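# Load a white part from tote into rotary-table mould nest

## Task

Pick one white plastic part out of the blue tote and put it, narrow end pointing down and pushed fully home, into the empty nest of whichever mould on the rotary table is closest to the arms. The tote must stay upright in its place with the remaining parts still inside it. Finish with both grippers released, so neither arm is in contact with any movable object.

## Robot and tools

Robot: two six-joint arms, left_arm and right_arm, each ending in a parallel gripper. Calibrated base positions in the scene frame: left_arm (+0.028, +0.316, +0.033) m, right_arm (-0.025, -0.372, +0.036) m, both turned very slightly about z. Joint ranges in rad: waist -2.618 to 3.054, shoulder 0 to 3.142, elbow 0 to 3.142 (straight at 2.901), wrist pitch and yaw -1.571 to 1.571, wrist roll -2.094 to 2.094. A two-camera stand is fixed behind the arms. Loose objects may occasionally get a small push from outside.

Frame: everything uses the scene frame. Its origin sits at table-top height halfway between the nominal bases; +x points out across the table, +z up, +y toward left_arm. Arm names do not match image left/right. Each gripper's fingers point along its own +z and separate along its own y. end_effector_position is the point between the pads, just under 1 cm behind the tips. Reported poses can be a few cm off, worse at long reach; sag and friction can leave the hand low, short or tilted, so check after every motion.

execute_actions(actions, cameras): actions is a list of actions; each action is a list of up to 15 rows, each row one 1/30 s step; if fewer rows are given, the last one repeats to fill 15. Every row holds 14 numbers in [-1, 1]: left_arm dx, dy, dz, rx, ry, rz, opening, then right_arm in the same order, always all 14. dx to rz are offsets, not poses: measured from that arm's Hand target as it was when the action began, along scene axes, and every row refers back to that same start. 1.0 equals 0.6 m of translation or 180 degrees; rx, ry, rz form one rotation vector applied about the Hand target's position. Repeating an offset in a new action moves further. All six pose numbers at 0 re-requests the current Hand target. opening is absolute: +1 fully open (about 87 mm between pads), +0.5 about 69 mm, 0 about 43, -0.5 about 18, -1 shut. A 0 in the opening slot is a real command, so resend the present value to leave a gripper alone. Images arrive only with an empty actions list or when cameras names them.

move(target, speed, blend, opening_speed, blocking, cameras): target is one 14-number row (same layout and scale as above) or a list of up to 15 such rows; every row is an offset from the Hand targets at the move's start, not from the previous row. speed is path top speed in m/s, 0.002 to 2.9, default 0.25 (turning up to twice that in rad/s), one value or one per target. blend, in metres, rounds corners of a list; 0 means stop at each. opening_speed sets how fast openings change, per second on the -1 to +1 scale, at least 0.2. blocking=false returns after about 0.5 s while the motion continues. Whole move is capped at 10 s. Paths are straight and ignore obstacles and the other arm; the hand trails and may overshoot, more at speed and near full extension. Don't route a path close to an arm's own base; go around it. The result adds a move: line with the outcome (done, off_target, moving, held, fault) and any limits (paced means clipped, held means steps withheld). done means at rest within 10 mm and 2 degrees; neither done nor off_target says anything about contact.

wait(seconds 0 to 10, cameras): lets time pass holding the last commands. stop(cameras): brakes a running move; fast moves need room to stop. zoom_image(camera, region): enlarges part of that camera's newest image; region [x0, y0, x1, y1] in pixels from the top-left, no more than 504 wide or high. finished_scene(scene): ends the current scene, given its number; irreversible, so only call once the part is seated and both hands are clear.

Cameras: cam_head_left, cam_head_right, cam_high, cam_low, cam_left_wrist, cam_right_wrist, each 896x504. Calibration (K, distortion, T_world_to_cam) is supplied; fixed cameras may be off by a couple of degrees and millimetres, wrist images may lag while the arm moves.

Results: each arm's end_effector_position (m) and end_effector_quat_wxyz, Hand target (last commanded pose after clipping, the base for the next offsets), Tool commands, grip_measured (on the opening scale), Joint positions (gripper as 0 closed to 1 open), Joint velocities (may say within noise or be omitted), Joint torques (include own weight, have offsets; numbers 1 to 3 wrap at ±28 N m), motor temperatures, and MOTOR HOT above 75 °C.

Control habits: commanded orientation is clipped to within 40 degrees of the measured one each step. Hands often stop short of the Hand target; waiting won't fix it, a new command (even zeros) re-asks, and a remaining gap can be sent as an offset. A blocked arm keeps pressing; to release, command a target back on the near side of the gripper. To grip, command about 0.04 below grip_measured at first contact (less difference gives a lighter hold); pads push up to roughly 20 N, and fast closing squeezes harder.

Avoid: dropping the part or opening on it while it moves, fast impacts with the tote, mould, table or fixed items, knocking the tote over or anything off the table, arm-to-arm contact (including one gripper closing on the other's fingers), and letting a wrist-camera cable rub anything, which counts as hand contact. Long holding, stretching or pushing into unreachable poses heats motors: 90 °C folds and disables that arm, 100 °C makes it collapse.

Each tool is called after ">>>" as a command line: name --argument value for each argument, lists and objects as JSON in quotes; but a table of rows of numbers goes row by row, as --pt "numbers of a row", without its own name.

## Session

>>> execute_actions --actions '[]'

Scene clock: 0.00 s.
left_arm: end_effector_position=(+0.3120, +0.2415, +0.2616) grip_measured=+1.000 end_effector_quat_wxyz=(+0.542, +0.103, +0.831, +0.070) | right_arm: end_effector_position=(+0.2310, -0.4574, +0.1255) grip_measured=+0.985 end_effector_quat_wxyz=(+0.450, +0.120, +0.878, -0.108)
Joint positions: left_arm=[-0.537 0.881 0.854 -0.45 -0.503 0.007 1] | right_arm=[-0.232 0.823 0.419 -0.208 0.095 -0.034 0.993]
Joint velocities: within noise
Joint torques (N m): no reading
Motor temperatures (°C): left_arm=[28 31 35 28 27 29 28] | right_arm=[29 32 32 29 27 28 31]
Heat: left arm: 35 °C; right arm: 32 °C.
Hand target: left_arm +0.3125, +0.2412, +0.2659; +0.547, +0.101, +0.829, +0.068 | right_arm +0.2344, -0.4583, +0.1320; +0.459, +0.120, +0.874, -0.109
Tool commands: left_gripper/opening=+1.0 right_gripper/opening=+1.0
camera_calibration:
cam_left_wrist: T_world_to_cam=[[-0.0995639, -0.970617, -0.219066, 0.319423], [-0.954538, 0.155336, -0.254417, 0.348673], [0.28097, 0.183776, -0.941957, 0.252936], [0, 0, 0, 1]] pos_world=[0.293557, 0.209393, 0.396937]
cam_right_wrist: T_world_to_cam=[[-0.315204, -0.944162, 0.0959412, -0.37519], [-0.94598, 0.304493, -0.111378, 0.397127], [0.0759456, -0.125865, -0.989136, 0.194348], [0, 0, 0, 1]] pos_world=[0.242653, -0.450701, 0.272464]

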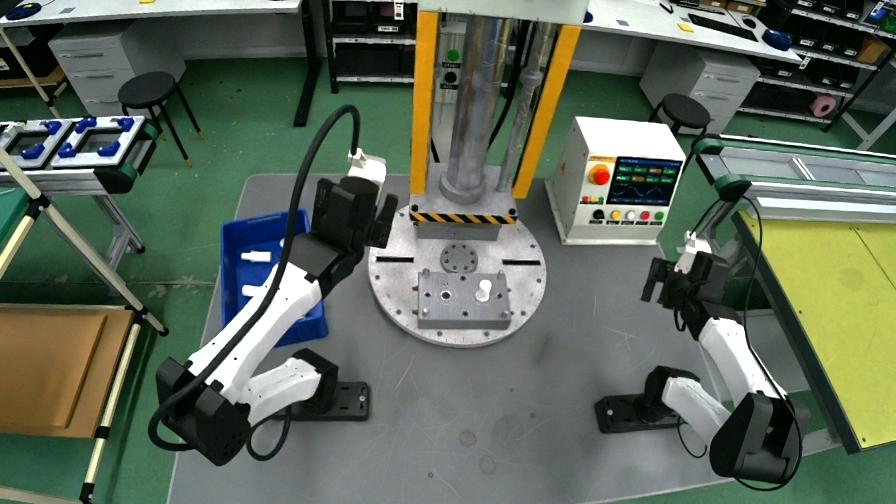

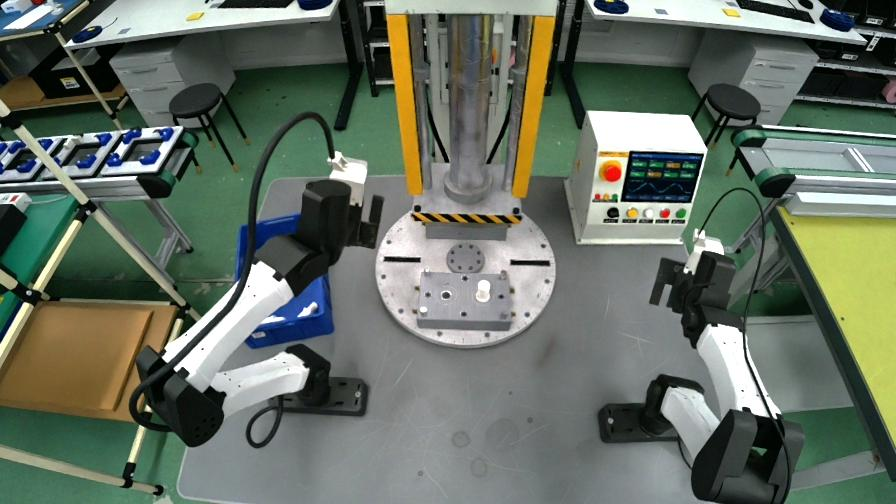

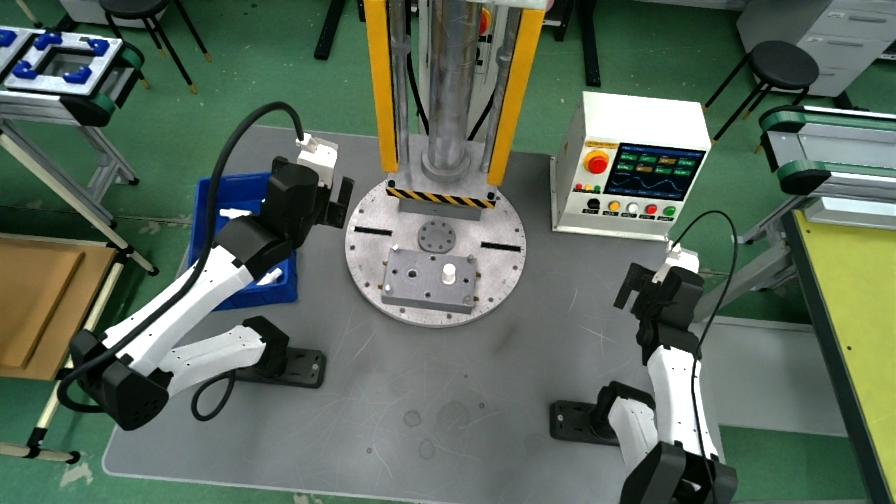

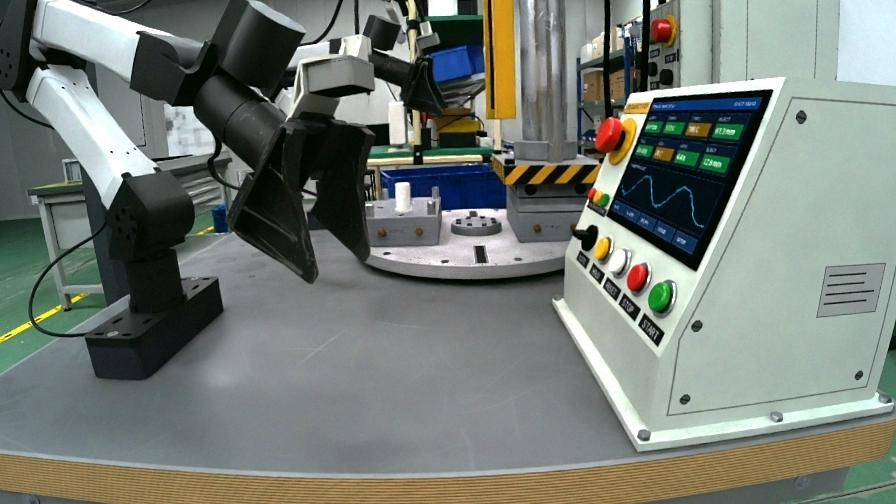

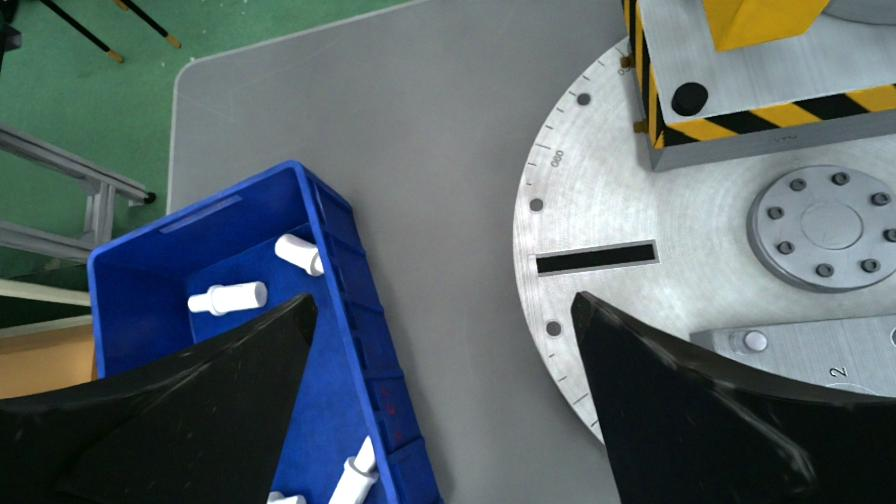

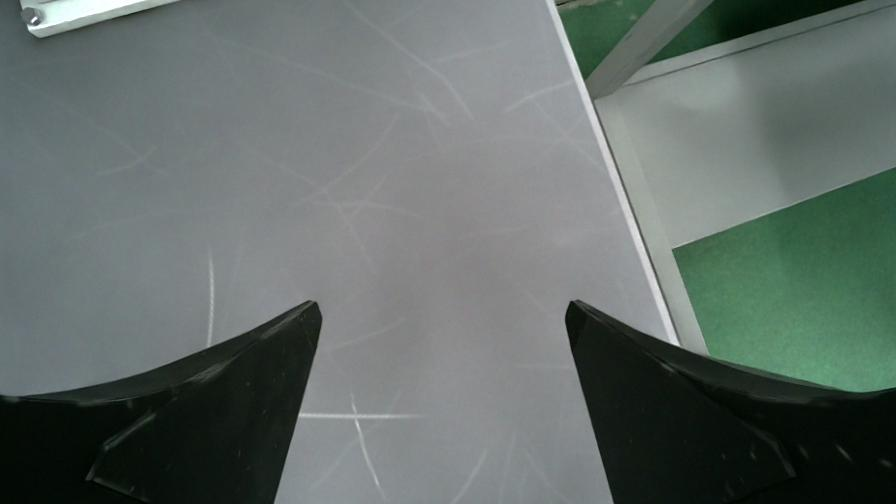

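>>> move --target '[-0.09,0.25,0.1,0,0,0.09,1,0,0,0,0,0,0,1]' --speed 0.25 --cameras '["cam_left_wrist","cam_high","cam_head_left"]'

Scene clock: 10.50 s.
left_arm: end_effector_position=(+0.2582, +0.3912, +0.3188) grip_measured=+1.000 end_effector_quat_wxyz=(+0.528, -0.021, +0.836, +0.145) | right_arm: end_effector_position=(+0.2310, -0.4574, +0.1255) grip_measured=+0.985 end_effector_quat_wxyz=(+0.450, +0.120, +0.878, -0.108)
Joint positions: left_arm=[0.256 0.706 1.046 -0.751 -0.045 0.223 1] | right_arm=[-0.232 0.823 0.419 -0.208 0.095 -0.034 0.993]
Joint torques (N m): left_arm=[1.37 0.92 10.28 1.77 0.21 0.07] | right_arm=[-0.39 -1.32 8.14 2.16 0.1 0.04]
Heat: left arm: 37 °C; right arm: 35 °C.
Hand target: left_arm +0.2585, +0.3913, +0.3261; +0.532, -0.017, +0.834, +0.144 | right_arm +0.2344, -0.4583, +0.1320; +0.459, +0.120, +0.874, -0.109
Off the commanded pose: left_arm 0.007 m, 1 deg | right_arm 0.007 m, 1 deg.
move: done
camera_calibration:
cam_left_wrist: T_world_to_cam=[[0.184501, -0.959956, -0.210819, 0.391772], [-0.957638, -0.12733, -0.258296, 0.401132], [0.221109, 0.249544, -0.942782, 0.284408], [0, 0, 0, 1]] pos_world=[0.248972, 0.356187, 0.454339]
Images, in order (width x height): cam_head_left 896x504, cam_high 896x504, cam_left_wrist 896x504.

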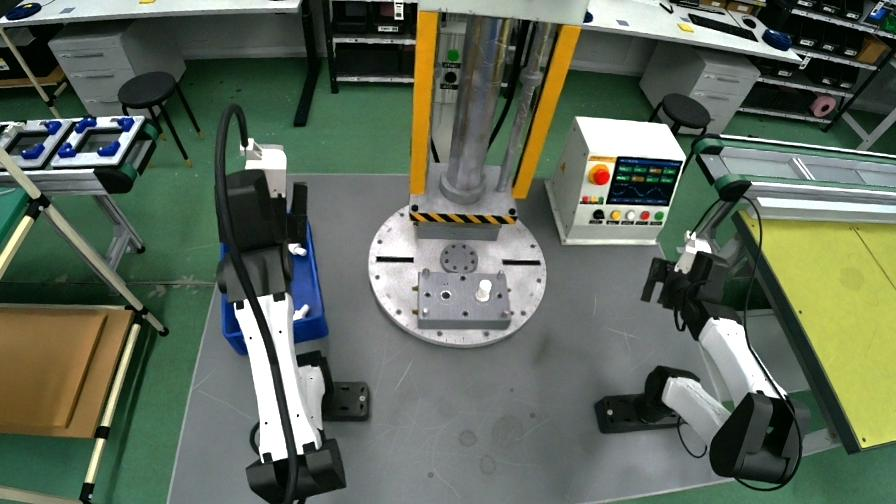

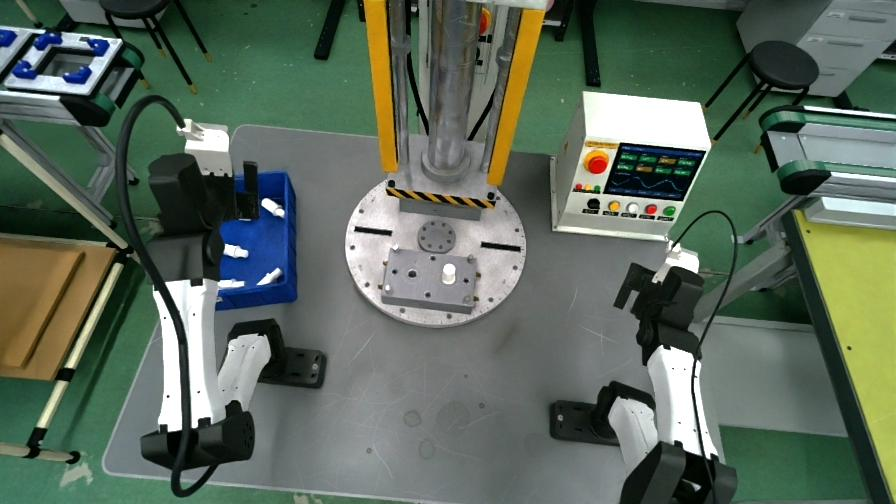

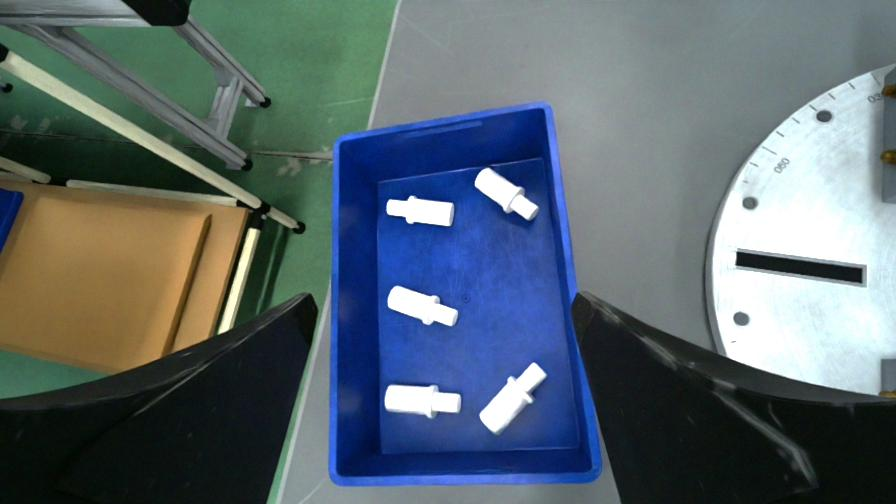

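>>> zoom_image --camera "cam_left_wrist" --region '[320, 90, 620, 490]'

>>> zoom_image --camera "cam_left_wrist" --region '[370, 260, 480, 350]'

Scaled by 1.260 from the camera's 896x504 image, which has a finer 1280x720 frame.

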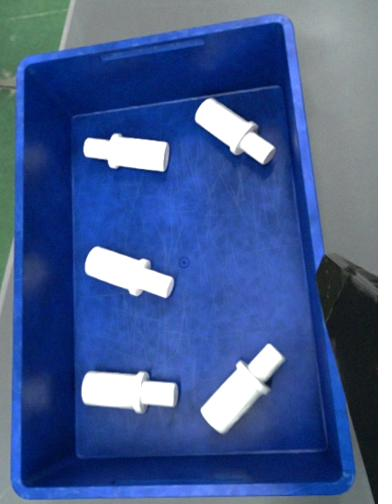

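Scaled by 4.582 from the camera's 896x504 image, which has a finer 1280x720 frame.

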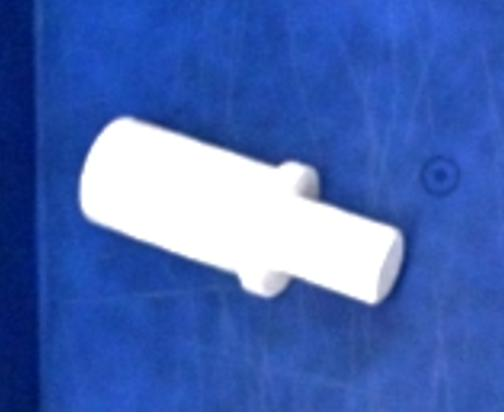

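>>> move --pt "0.0525 0.1862 -0.02 -0.2385 0.1313 0.3941 1 0 0 0 0 0 0 1" --pt "0.0525 0.1862 -0.1268 -0.2385 0.1313 0.3941 1 0 0 0 0 0 0 1" --speed 0.25 --blend '[0.03,0]' --cameras '["cam_left_wrist","cam_high","cam_head_left"]'

Scene clock: 189.70 s.
left_arm: end_effector_position=(+0.2894, +0.5013, +0.2470) grip_measured=+1.000 end_effector_quat_wxyz=(+0.134, -0.629, +0.755, +0.128) | right_arm: end_effector_position=(+0.2310, -0.4574, +0.1255) grip_measured=+0.985 end_effector_quat_wxyz=(+0.450, +0.120, +0.878, -0.108)
Joint positions: left_arm=[0.56 1.698 1.821 -1.458 -0.292 -0.807 1] | right_arm=[-0.232 0.823 0.419 -0.208 0.095 -0.034 0.993]
Joint torques (N m): left_arm=[1.31 -7.73 6.61 0.89 -0.05 -0.09] | right_arm=[-0.34 -1.2 8.21 2.13 0.08 0.04]
Motor temperatures (°C): left_arm=[28 31 47 38 27 29 28] | right_arm=[29 32 45 40 27 28 31]
Heat: left arm: 47 °C; right arm: 45 °C.
Hand target: left_arm +0.2900, +0.5029, +0.2499; +0.145, -0.636, +0.748, +0.124 | right_arm +0.2344, -0.4583, +0.1320; +0.459, +0.120, +0.874, -0.109
Off the commanded pose: left_arm 0.003 m, 2 deg | right_arm 0.007 m, 1 deg.
move: done
camera_calibration:
cam_left_wrist: T_world_to_cam=[[0.984794, -0.173028, -0.0155627, -0.197817], [-0.143748, -0.861882, 0.486308, 0.375273], [-0.0975584, -0.476676, -0.873649, 0.621554], [0, 0, 0, 1]] pos_world=[0.309392, 0.585493, 0.357443]
Images, in order (width x height): cam_head_left 896x504, cam_high 896x504, cam_left_wrist 896x504.

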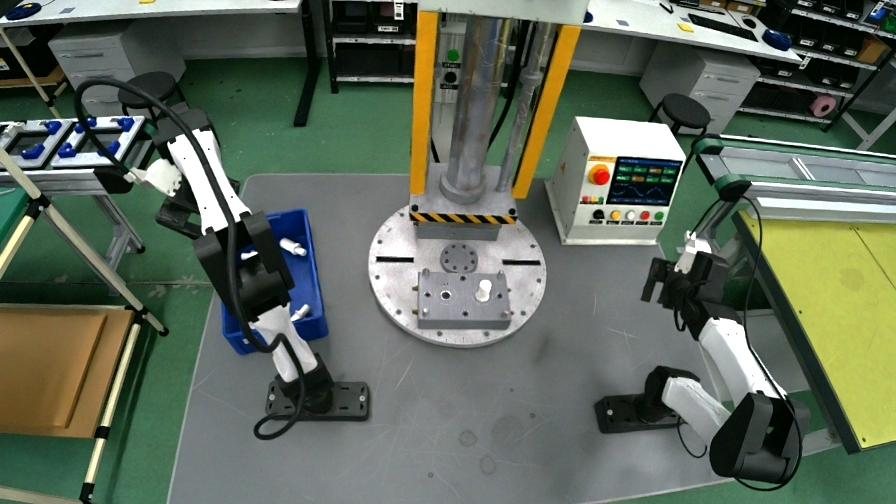

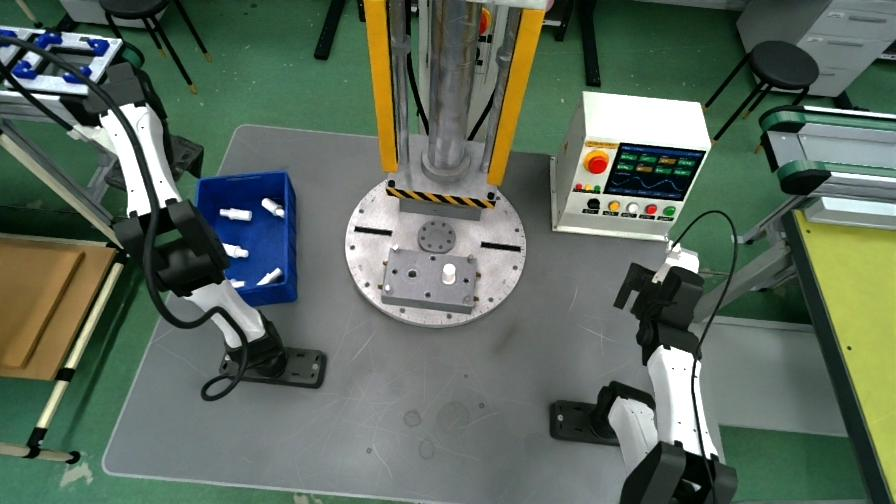

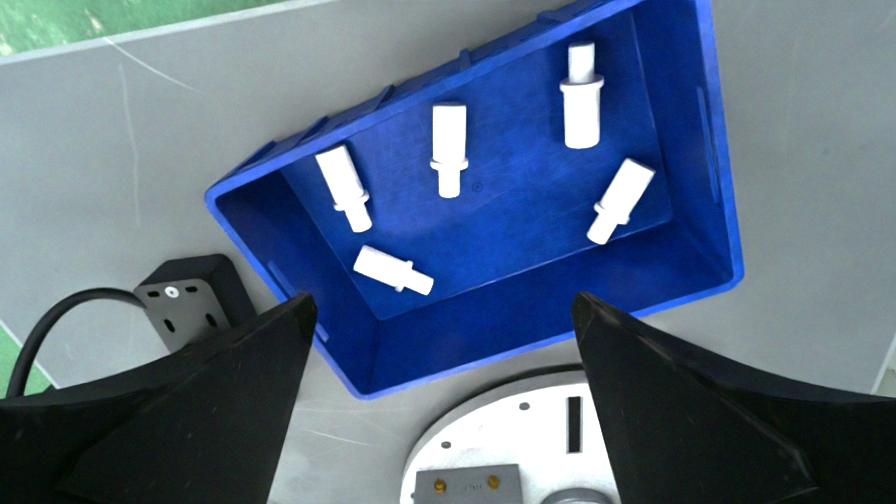

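>>> zoom_image --camera "cam_left_wrist" --region '[390, 80, 510, 210]'

Scaled by 3.877 from the camera's 896x504 image, which has a finer 1280x720 frame.

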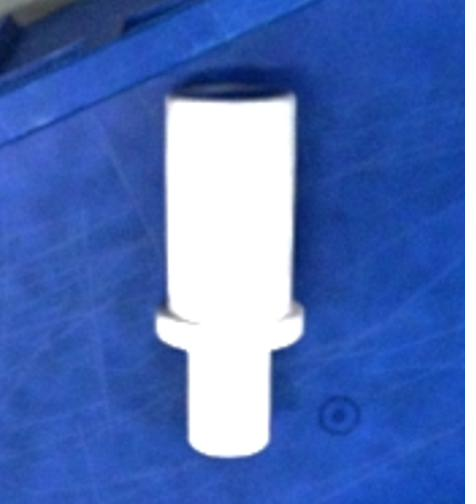

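>>> move --target '[-0.0028,0.0078,-0.3,0,0,0,0.1,0,0,0,0,0,0,1]' --speed 0.15 --opening_speed 1.0 --cameras '["cam_left_wrist","cam_high","cam_head_right"]'

>>> zoom_image --camera "cam_left_wrist" --region '[345, 100, 545, 360]'

Scene clock: 241.03 s.
left_arm: end_effector_position=(+0.2894, +0.5056, +0.0766) grip_measured=+0.100 end_effector_quat_wxyz=(+0.149, -0.635, +0.748, +0.125) | right_arm: end_effector_position=(+0.2310, -0.4574, +0.1255) grip_measured=+0.985 end_effector_quat_wxyz=(+0.450, +0.120, +0.878, -0.108)
Joint positions: left_arm=[0.574 1.667 1.092 -0.727 -0.288 -0.807 0.55] | right_arm=[-0.232 0.823 0.419 -0.208 0.095 -0.034 0.993]
Joint torques (N m): left_arm=[1.47 -5.38 6.6 0.98 -0.06 0.07] | right_arm=[-0.38 -1.32 8.21 2.15 0.06 0.04]
Motor temperatures (°C): left_arm=[28 36 43 34 27 29 28] | right_arm=[29 32 46 41 27 28 31]
Heat: left arm: 43 °C; right arm: 46 °C.
Hand target: left_arm +0.2883, +0.5077, +0.0699; +0.145, -0.636, +0.748, +0.124 | right_arm +0.2344, -0.4583, +0.1320; +0.459, +0.120, +0.874, -0.109
Off the commanded pose: left_arm 0.007 m, 1 deg | right_arm 0.007 m, 1 deg.
move: done
camera_calibration:
cam_left_wrist: T_world_to_cam=[[0.987004, -0.160207, 0.0124808, -0.208887], [-0.147222, -0.8704, 0.469819, 0.4685], [-0.0644051, -0.465551, -0.882675, 0.460212], [0, 0, 0, 1]] pos_world=[0.304786, 0.588569, 0.188715]
Images, in order (width x height): cam_head_right 896x504, cam_high 896x504, cam_left_wrist 896x504.

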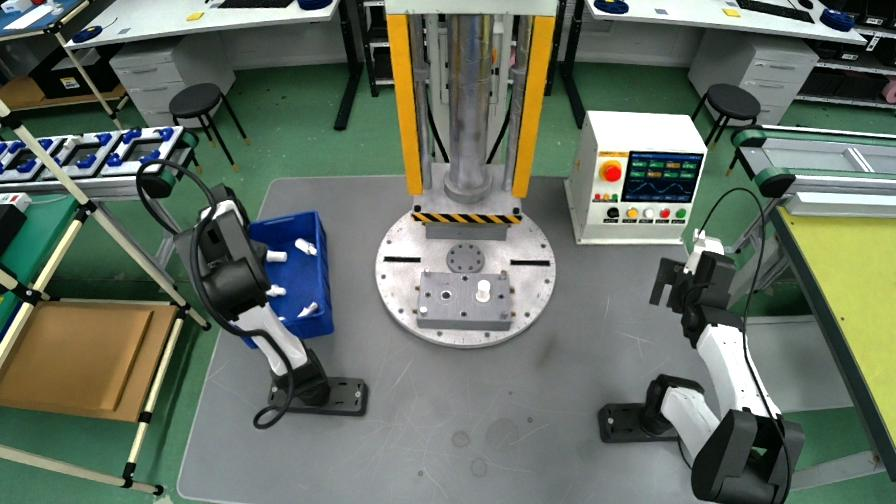

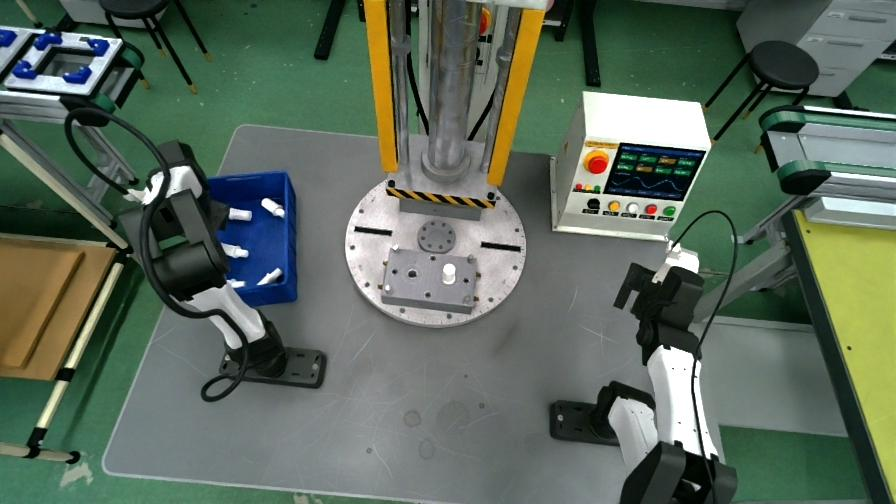

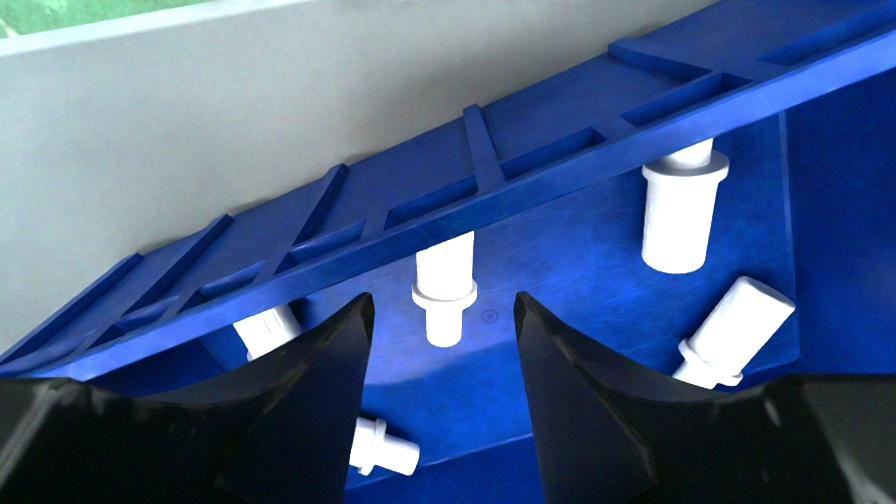

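Scaled by 1.938 from the camera's 896x504 image, which has a finer 1280x720 frame.

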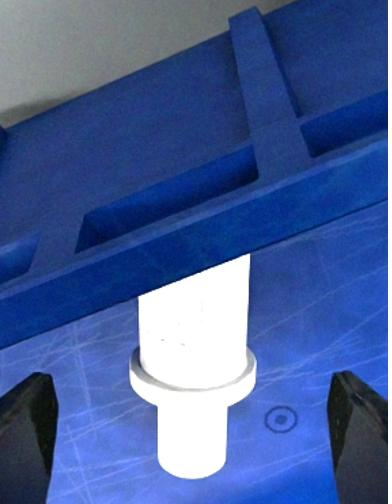

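>>> move --target '[0,0,-0.06,0,0,0,0.1,0,0,0,0,0,0,1]' --speed 0.08 --cameras '["cam_left_wrist"]'

>>> zoom_image --camera "cam_left_wrist" --region '[345, 150, 545, 380]'

Scene clock: 261.30 s.
left_arm: end_effector_position=(+0.2888, +0.5038, +0.0417) grip_measured=+0.100 end_effector_quat_wxyz=(+0.145, -0.635, +0.749, +0.122) | right_arm: end_effector_position=(+0.2310, -0.4574, +0.1255) grip_measured=+0.985 end_effector_quat_wxyz=(+0.450, +0.120, +0.878, -0.108)
Joint positions: left_arm=[0.574 1.721 1.005 -0.593 -0.28 -0.807 0.55] | right_arm=[-0.232 0.823 0.419 -0.208 0.095 -0.034 0.993]
Joint torques (N m): left_arm=[1.44 -5.24 6.11 1.1 -0.14 0.08] | right_arm=[-0.38 -1.2 8.03 2.13 0.11 0.03]
Heat: left arm: 42 °C; right arm: 47 °C.
Hand target: left_arm +0.2883, +0.5076, +0.0339; +0.145, -0.636, +0.748, +0.123 | right_arm +0.2344, -0.4583, +0.1320; +0.459, +0.120, +0.874, -0.109
Off the commanded pose: left_arm 0.009 m, 0 deg | right_arm 0.007 m, 1 deg.
move: done
camera_calibration:
cam_left_wrist: T_world_to_cam=[[0.986775, -0.161664, 0.0118571, -0.207344], [-0.147551, -0.865528, 0.478633, 0.480425], [-0.0671151, -0.474053, -0.877935, 0.433313], [0, 0, 0, 1]] pos_world=[0.304571, 0.587714, 0.152932]
Images, in order (width x height): cam_left_wrist 896x504.

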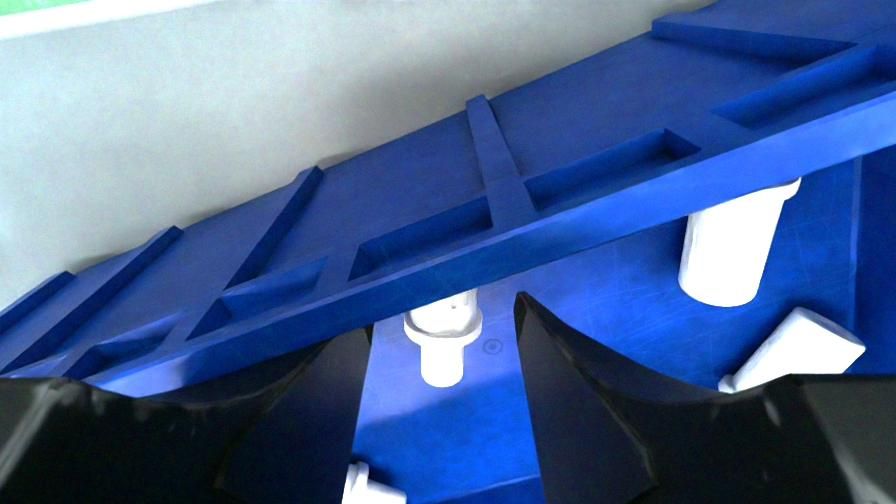

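Scaled by 2.191 from the camera's 896x504 image, which has a finer 1280x720 frame.

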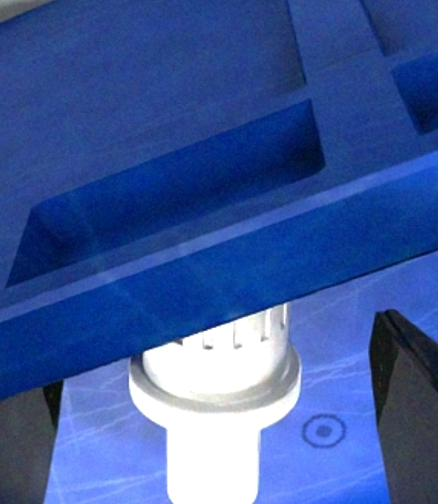

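>>> zoom_image --camera "cam_left_wrist" --region '[390, 280, 500, 390]'

Scaled by 4.582 from the camera's 896x504 image, which has a finer 1280x720 frame.

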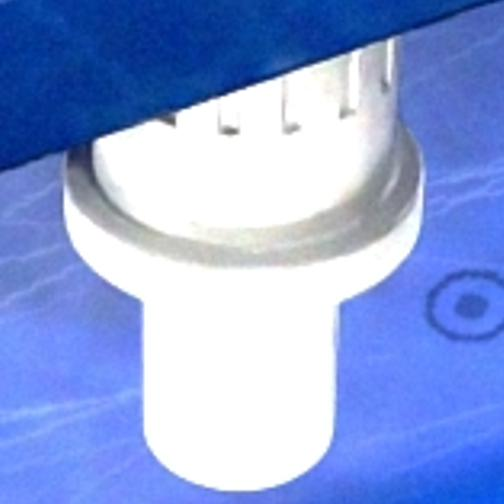

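>>> move --target '[0.002,0.0125,-0.0233,0,0,0,0.1,0,0,0,0,0,0,1]' --speed 0.05 --cameras '["cam_left_wrist"]'

>>> zoom_image --camera "cam_left_wrist" --region '[370, 280, 520, 430]'

Scene clock: 404.60 s.
left_arm: end_effector_position=(+0.2941, +0.5121, +0.0310) grip_measured=+0.100 end_effector_quat_wxyz=(+0.153, -0.634, +0.748, +0.122) | right_arm: end_effector_position=(+0.2310, -0.4574, +0.1255) grip_measured=+0.985 end_effector_quat_wxyz=(+0.450, +0.120, +0.878, -0.108)
Joint positions: left_arm=[0.586 1.76 1 -0.529 -0.279 -0.792 0.55] | right_arm=[-0.232 0.823 0.419 -0.208 0.095 -0.034 0.993]
Joint torques (N m): left_arm=[1.91 -5.11 5.52 1.1 -0.09 0.1] | right_arm=[-0.35 -1.25 8.18 2.15 0.07 0]
Heat: left arm: 43 °C; right arm: 48 °C.
Hand target: left_arm +0.2896, +0.5150, +0.0200; +0.145, -0.636, +0.748, +0.123 | right_arm +0.2344, -0.4583, +0.1320; +0.459, +0.120, +0.874, -0.109
Off the commanded pose: left_arm 0.012 m, 1 deg | right_arm 0.007 m, 1 deg.
move: off_target (left_arm)
camera_calibration:
cam_left_wrist: T_world_to_cam=[[0.986282, -0.163668, 0.021463, -0.210309], [-0.154591, -0.870249, 0.467726, 0.498399], [-0.0578735, -0.464628, -0.883613, 0.420901], [0, 0, 0, 1]] pos_world=[0.308832, 0.594873, 0.143313]
Images, in order (width x height): cam_left_wrist 896x504.

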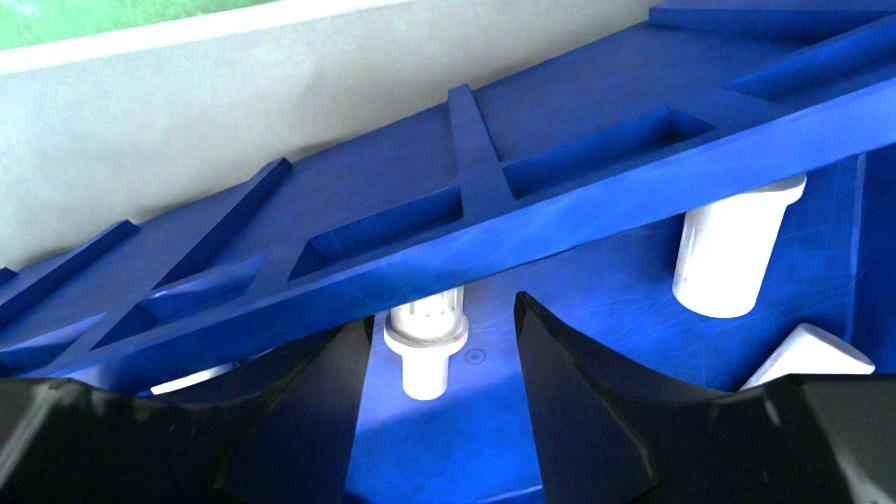

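Scaled by 3.360 from the camera's 896x504 image, which has a finer 1280x720 frame.

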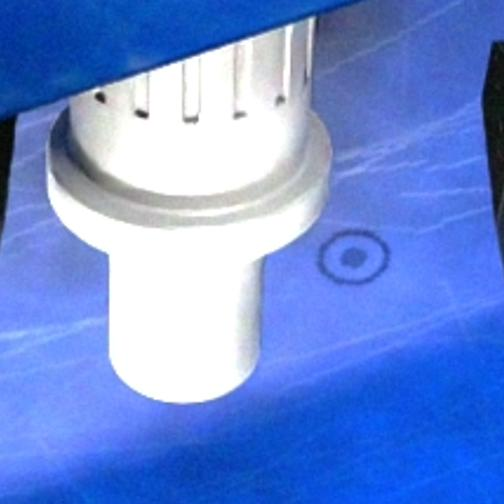

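>>> wait --seconds 0 --cameras '["cam_high","cam_head_left","cam_head_right","cam_left_wrist"]'

>>> zoom_image --camera "cam_high" --region '[170, 150, 330, 330]'

>>> zoom_image --camera "cam_head_right" --region '[190, 180, 370, 370]'

Scene clock: 436.23 s.
left_arm: end_effector_position=(+0.2941, +0.5121, +0.0310) grip_measured=+0.100 end_effector_quat_wxyz=(+0.153, -0.634, +0.748, +0.122) | right_arm: end_effector_position=(+0.2310, -0.4574, +0.1255) grip_measured=+0.985 end_effector_quat_wxyz=(+0.450, +0.120, +0.878, -0.108)
Joint positions: left_arm=[0.586 1.76 1 -0.529 -0.279 -0.792 0.55] | right_arm=[-0.232 0.823 0.419 -0.208 0.095 -0.034 0.993]
Joint torques (N m): left_arm=[1.92 -5.07 5.57 1.1 -0.09 0.11] | right_arm=[-0.32 -1.28 8.09 2.15 0.09 0.02]
Heat: left arm: 42 °C; right arm: 49 °C.
Hand target: left_arm +0.2896, +0.5150, +0.0200; +0.145, -0.635, +0.748, +0.123 | right_arm +0.2344, -0.4583, +0.1320; +0.459, +0.120, +0.874, -0.109
Tool commands: left_gripper/opening=+0.1 right_gripper/opening=+1.0
Off the commanded pose: left_arm 0.012 m, 1 deg | right_arm 0.007 m, 1 deg.
camera_calibration:
cam_left_wrist: T_world_to_cam=[[0.986232, -0.163992, 0.0213037, -0.210077], [-0.154801, -0.870191, 0.467765, 0.498424], [-0.0581714, -0.464622, -0.883596, 0.420988], [0, 0, 0, 1]] pos_world=[0.30883, 0.594873, 0.143313]
Images, in order (width x height): cam_head_left 896x504, cam_head_right 896x504, cam_high 896x504, cam_left_wrist 896x504.

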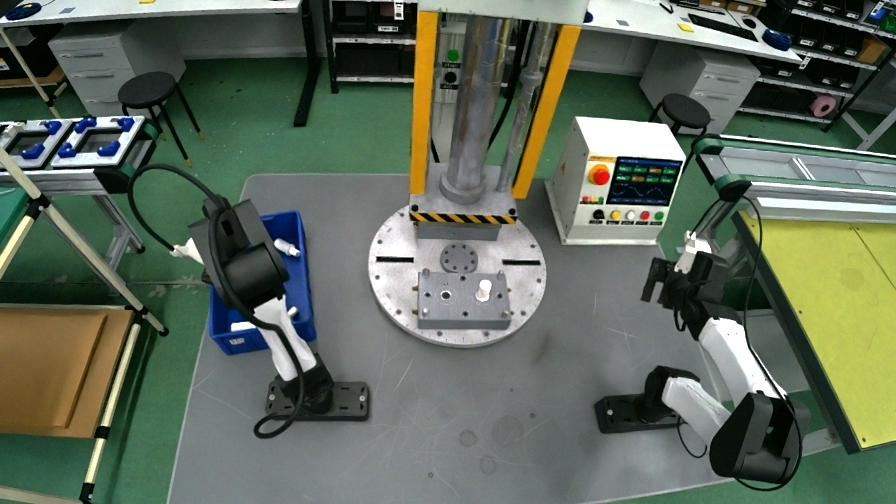

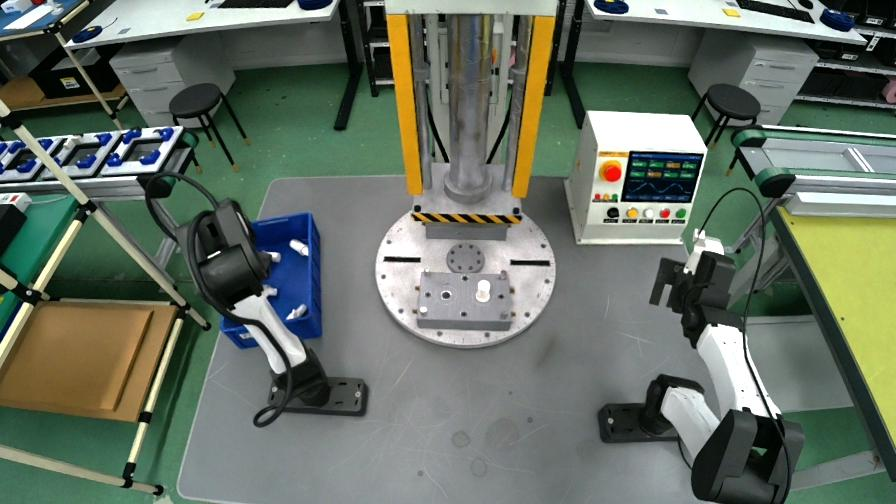

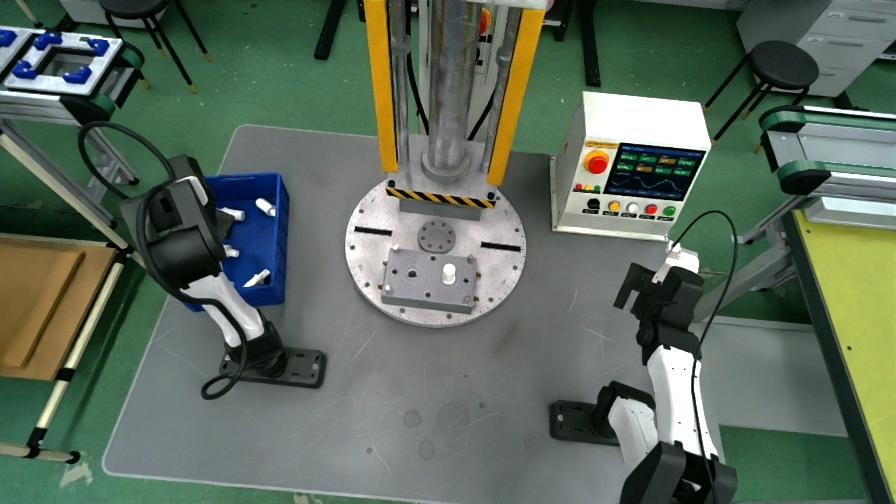

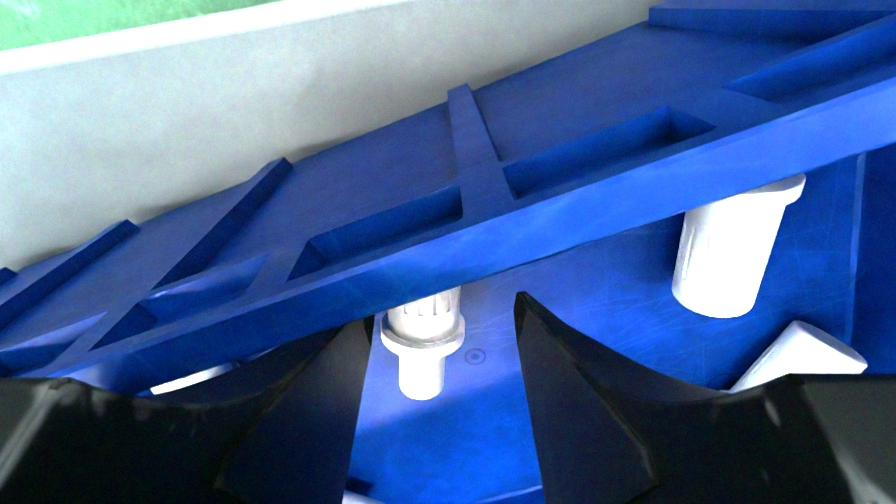

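Scaled by 2.800 from the camera's 896x504 image, which has a finer 1280x720 frame.

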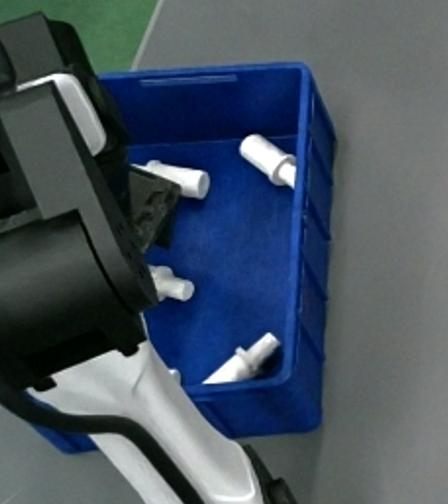

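Scaled by 2.653 from the camera's 896x504 image, which has a finer 1280x720 frame.

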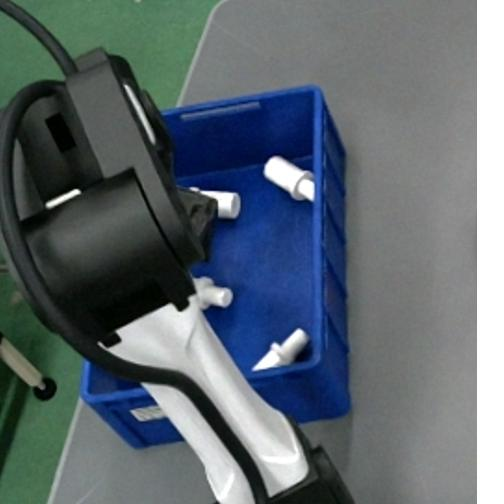

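>>> move --pt "-0.003 -0.012 0 0 0 0 0.1 0 0 0 0 0 0 1" --pt "-0.003 -0.012 0.2 0 0 0 0.1 0 0 0 0 0 0 1" --speed 0.08 --cameras '["cam_high","cam_left_wrist"]'

>>> zoom_image --camera "cam_high" --region '[170, 150, 330, 330]'

Scene clock: 450.07 s.
left_arm: end_effector_position=(+0.2834, +0.5052, +0.1252) grip_measured=+0.100 end_effector_quat_wxyz=(+0.124, -0.633, +0.754, +0.125) | right_arm: end_effector_position=(+0.2310, -0.4574, +0.1255) grip_measured=+0.985 end_effector_quat_wxyz=(+0.450, +0.120, +0.878, -0.108)
Joint positions: left_arm=[0.586 1.649 1.278 -0.977 -0.279 -0.792 0.55] | right_arm=[-0.232 0.823 0.419 -0.208 0.095 -0.034 0.993]
Joint torques (N m): left_arm=[0.62 -8.64 9.96 0.58 -0.13 -0.06] | right_arm=[-0.38 -1.25 8.16 2.11 0.07 0.02]
Heat: left arm: 42 °C; right arm: 49 °C.
Hand target: left_arm +0.2878, +0.5078, +0.1399; +0.145, -0.635, +0.748, +0.123 | right_arm +0.2344, -0.4583, +0.1320; +0.459, +0.120, +0.874, -0.109
Off the commanded pose: left_arm 0.016 m, 2 deg | right_arm 0.007 m, 1 deg.
move: off_target (left_arm)
camera_calibration:
cam_left_wrist: T_world_to_cam=[[0.986191, -0.164083, -0.0224356, -0.197159], [-0.130761, -0.854626, 0.50251, 0.427687], [-0.101627, -0.492637, -0.86428, 0.524388], [0, 0, 0, 1]] pos_world=[0.303654, 0.591495, 0.233877]
Images, in order (width x height): cam_high 896x504, cam_left_wrist 896x504.

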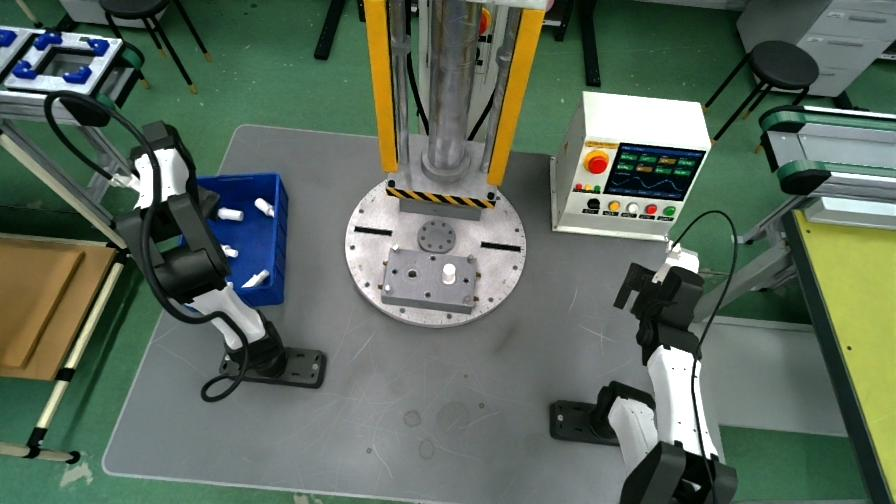

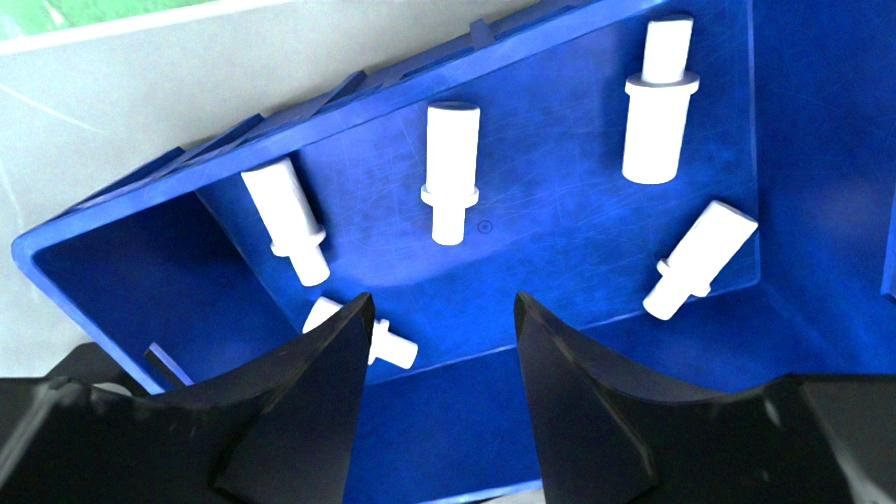

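Scaled by 2.800 from the camera's 896x504 image, which has a finer 1280x720 frame.

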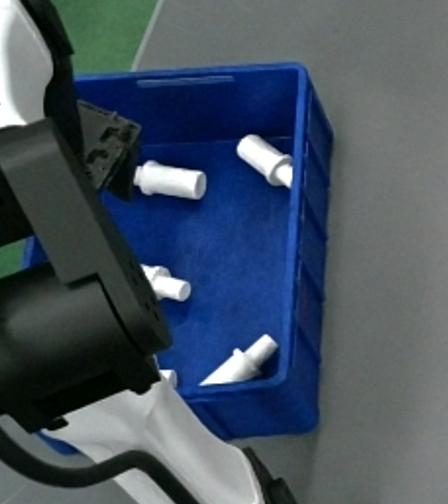

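>>> move --pt "0 -0.02 0.1 0 0 0 0.1 0 0 0 0 0 0 1" --pt "-0.063 -0.1463 0.1 -0.1235 0.0036 0.0851 -1 0 0 0 0 0 0 1" --speed 0.15 --opening_speed 1.0 --cameras '["cam_high","cam_left_wrist","cam_head_left"]'

Scene clock: 589.23 s.
left_arm: end_effector_position=(+0.2554, +0.4236, +0.1955) grip_measured=-0.963 end_effector_quat_wxyz=(+0.002, +0.738, -0.675, -0.004) | right_arm: end_effector_position=(+0.2310, -0.4574, +0.1255) grip_measured=+0.985 end_effector_quat_wxyz=(+0.450, +0.120, +0.878, -0.108)
Joint positions: left_arm=[0.594 1.574 1.473 -1.477 -0.008 -1.079 0.018] | right_arm=[-0.232 0.823 0.419 -0.208 0.095 -0.034 0.993]
Joint torques (N m): left_arm=[1.37 -7.66 6.01 0.14 0.14 -0.09] | right_arm=[-0.46 -1.22 8.02 2.13 0.09 0.03]
Heat: left arm: 47 °C; right arm: 50 °C.
Hand target: left_arm +0.2500, +0.4201, +0.1999; +0.002, +0.744, -0.668, +0.001 | right_arm +0.2344, -0.4583, +0.1320; +0.459, +0.120, +0.874, -0.109
Off the commanded pose: left_arm 0.008 m, 1 deg | right_arm 0.007 m, 1 deg.
move: done
camera_calibration:
cam_left_wrist: T_world_to_cam=[[0.995354, 0.0962681, -0.00155465, -0.298022], [0.0627627, -0.636515, 0.768706, 0.125049], [0.0730123, -0.765233, -0.6396, 0.569047], [0, 0, 0, 1]] pos_world=[0.247242, 0.543738, 0.267373]
Images, in order (width x height): cam_head_left 896x504, cam_high 896x504, cam_left_wrist 896x504.

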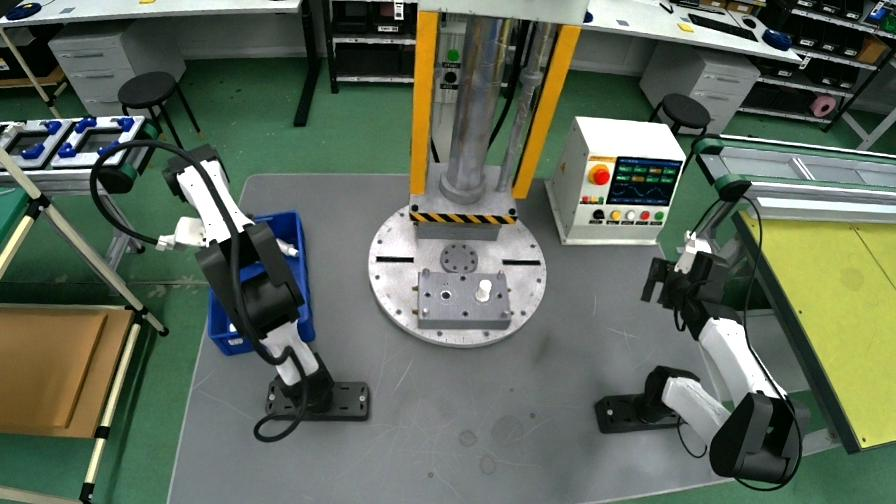

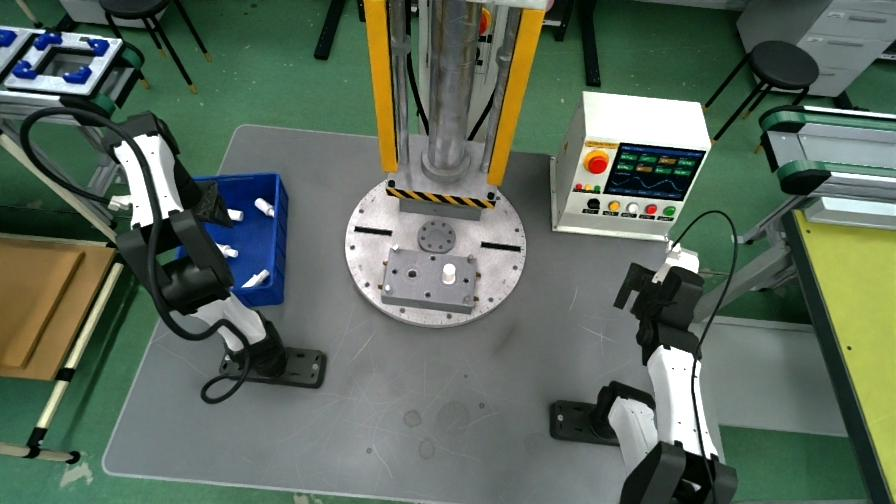

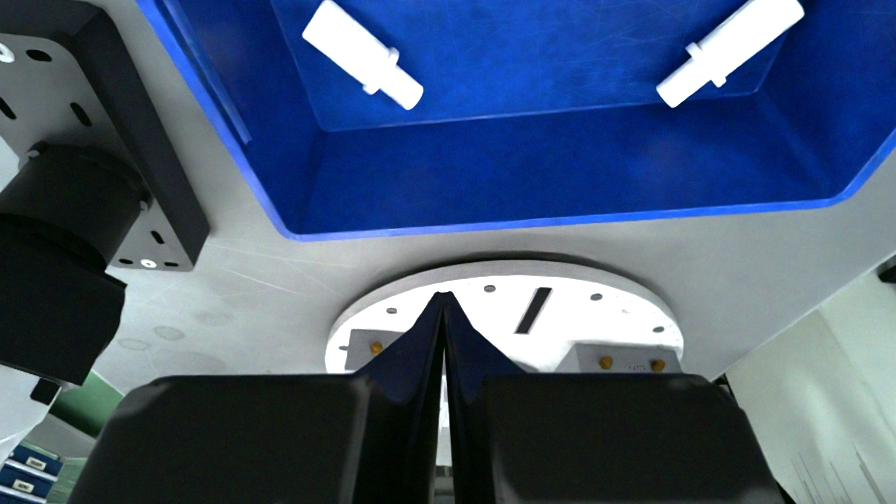

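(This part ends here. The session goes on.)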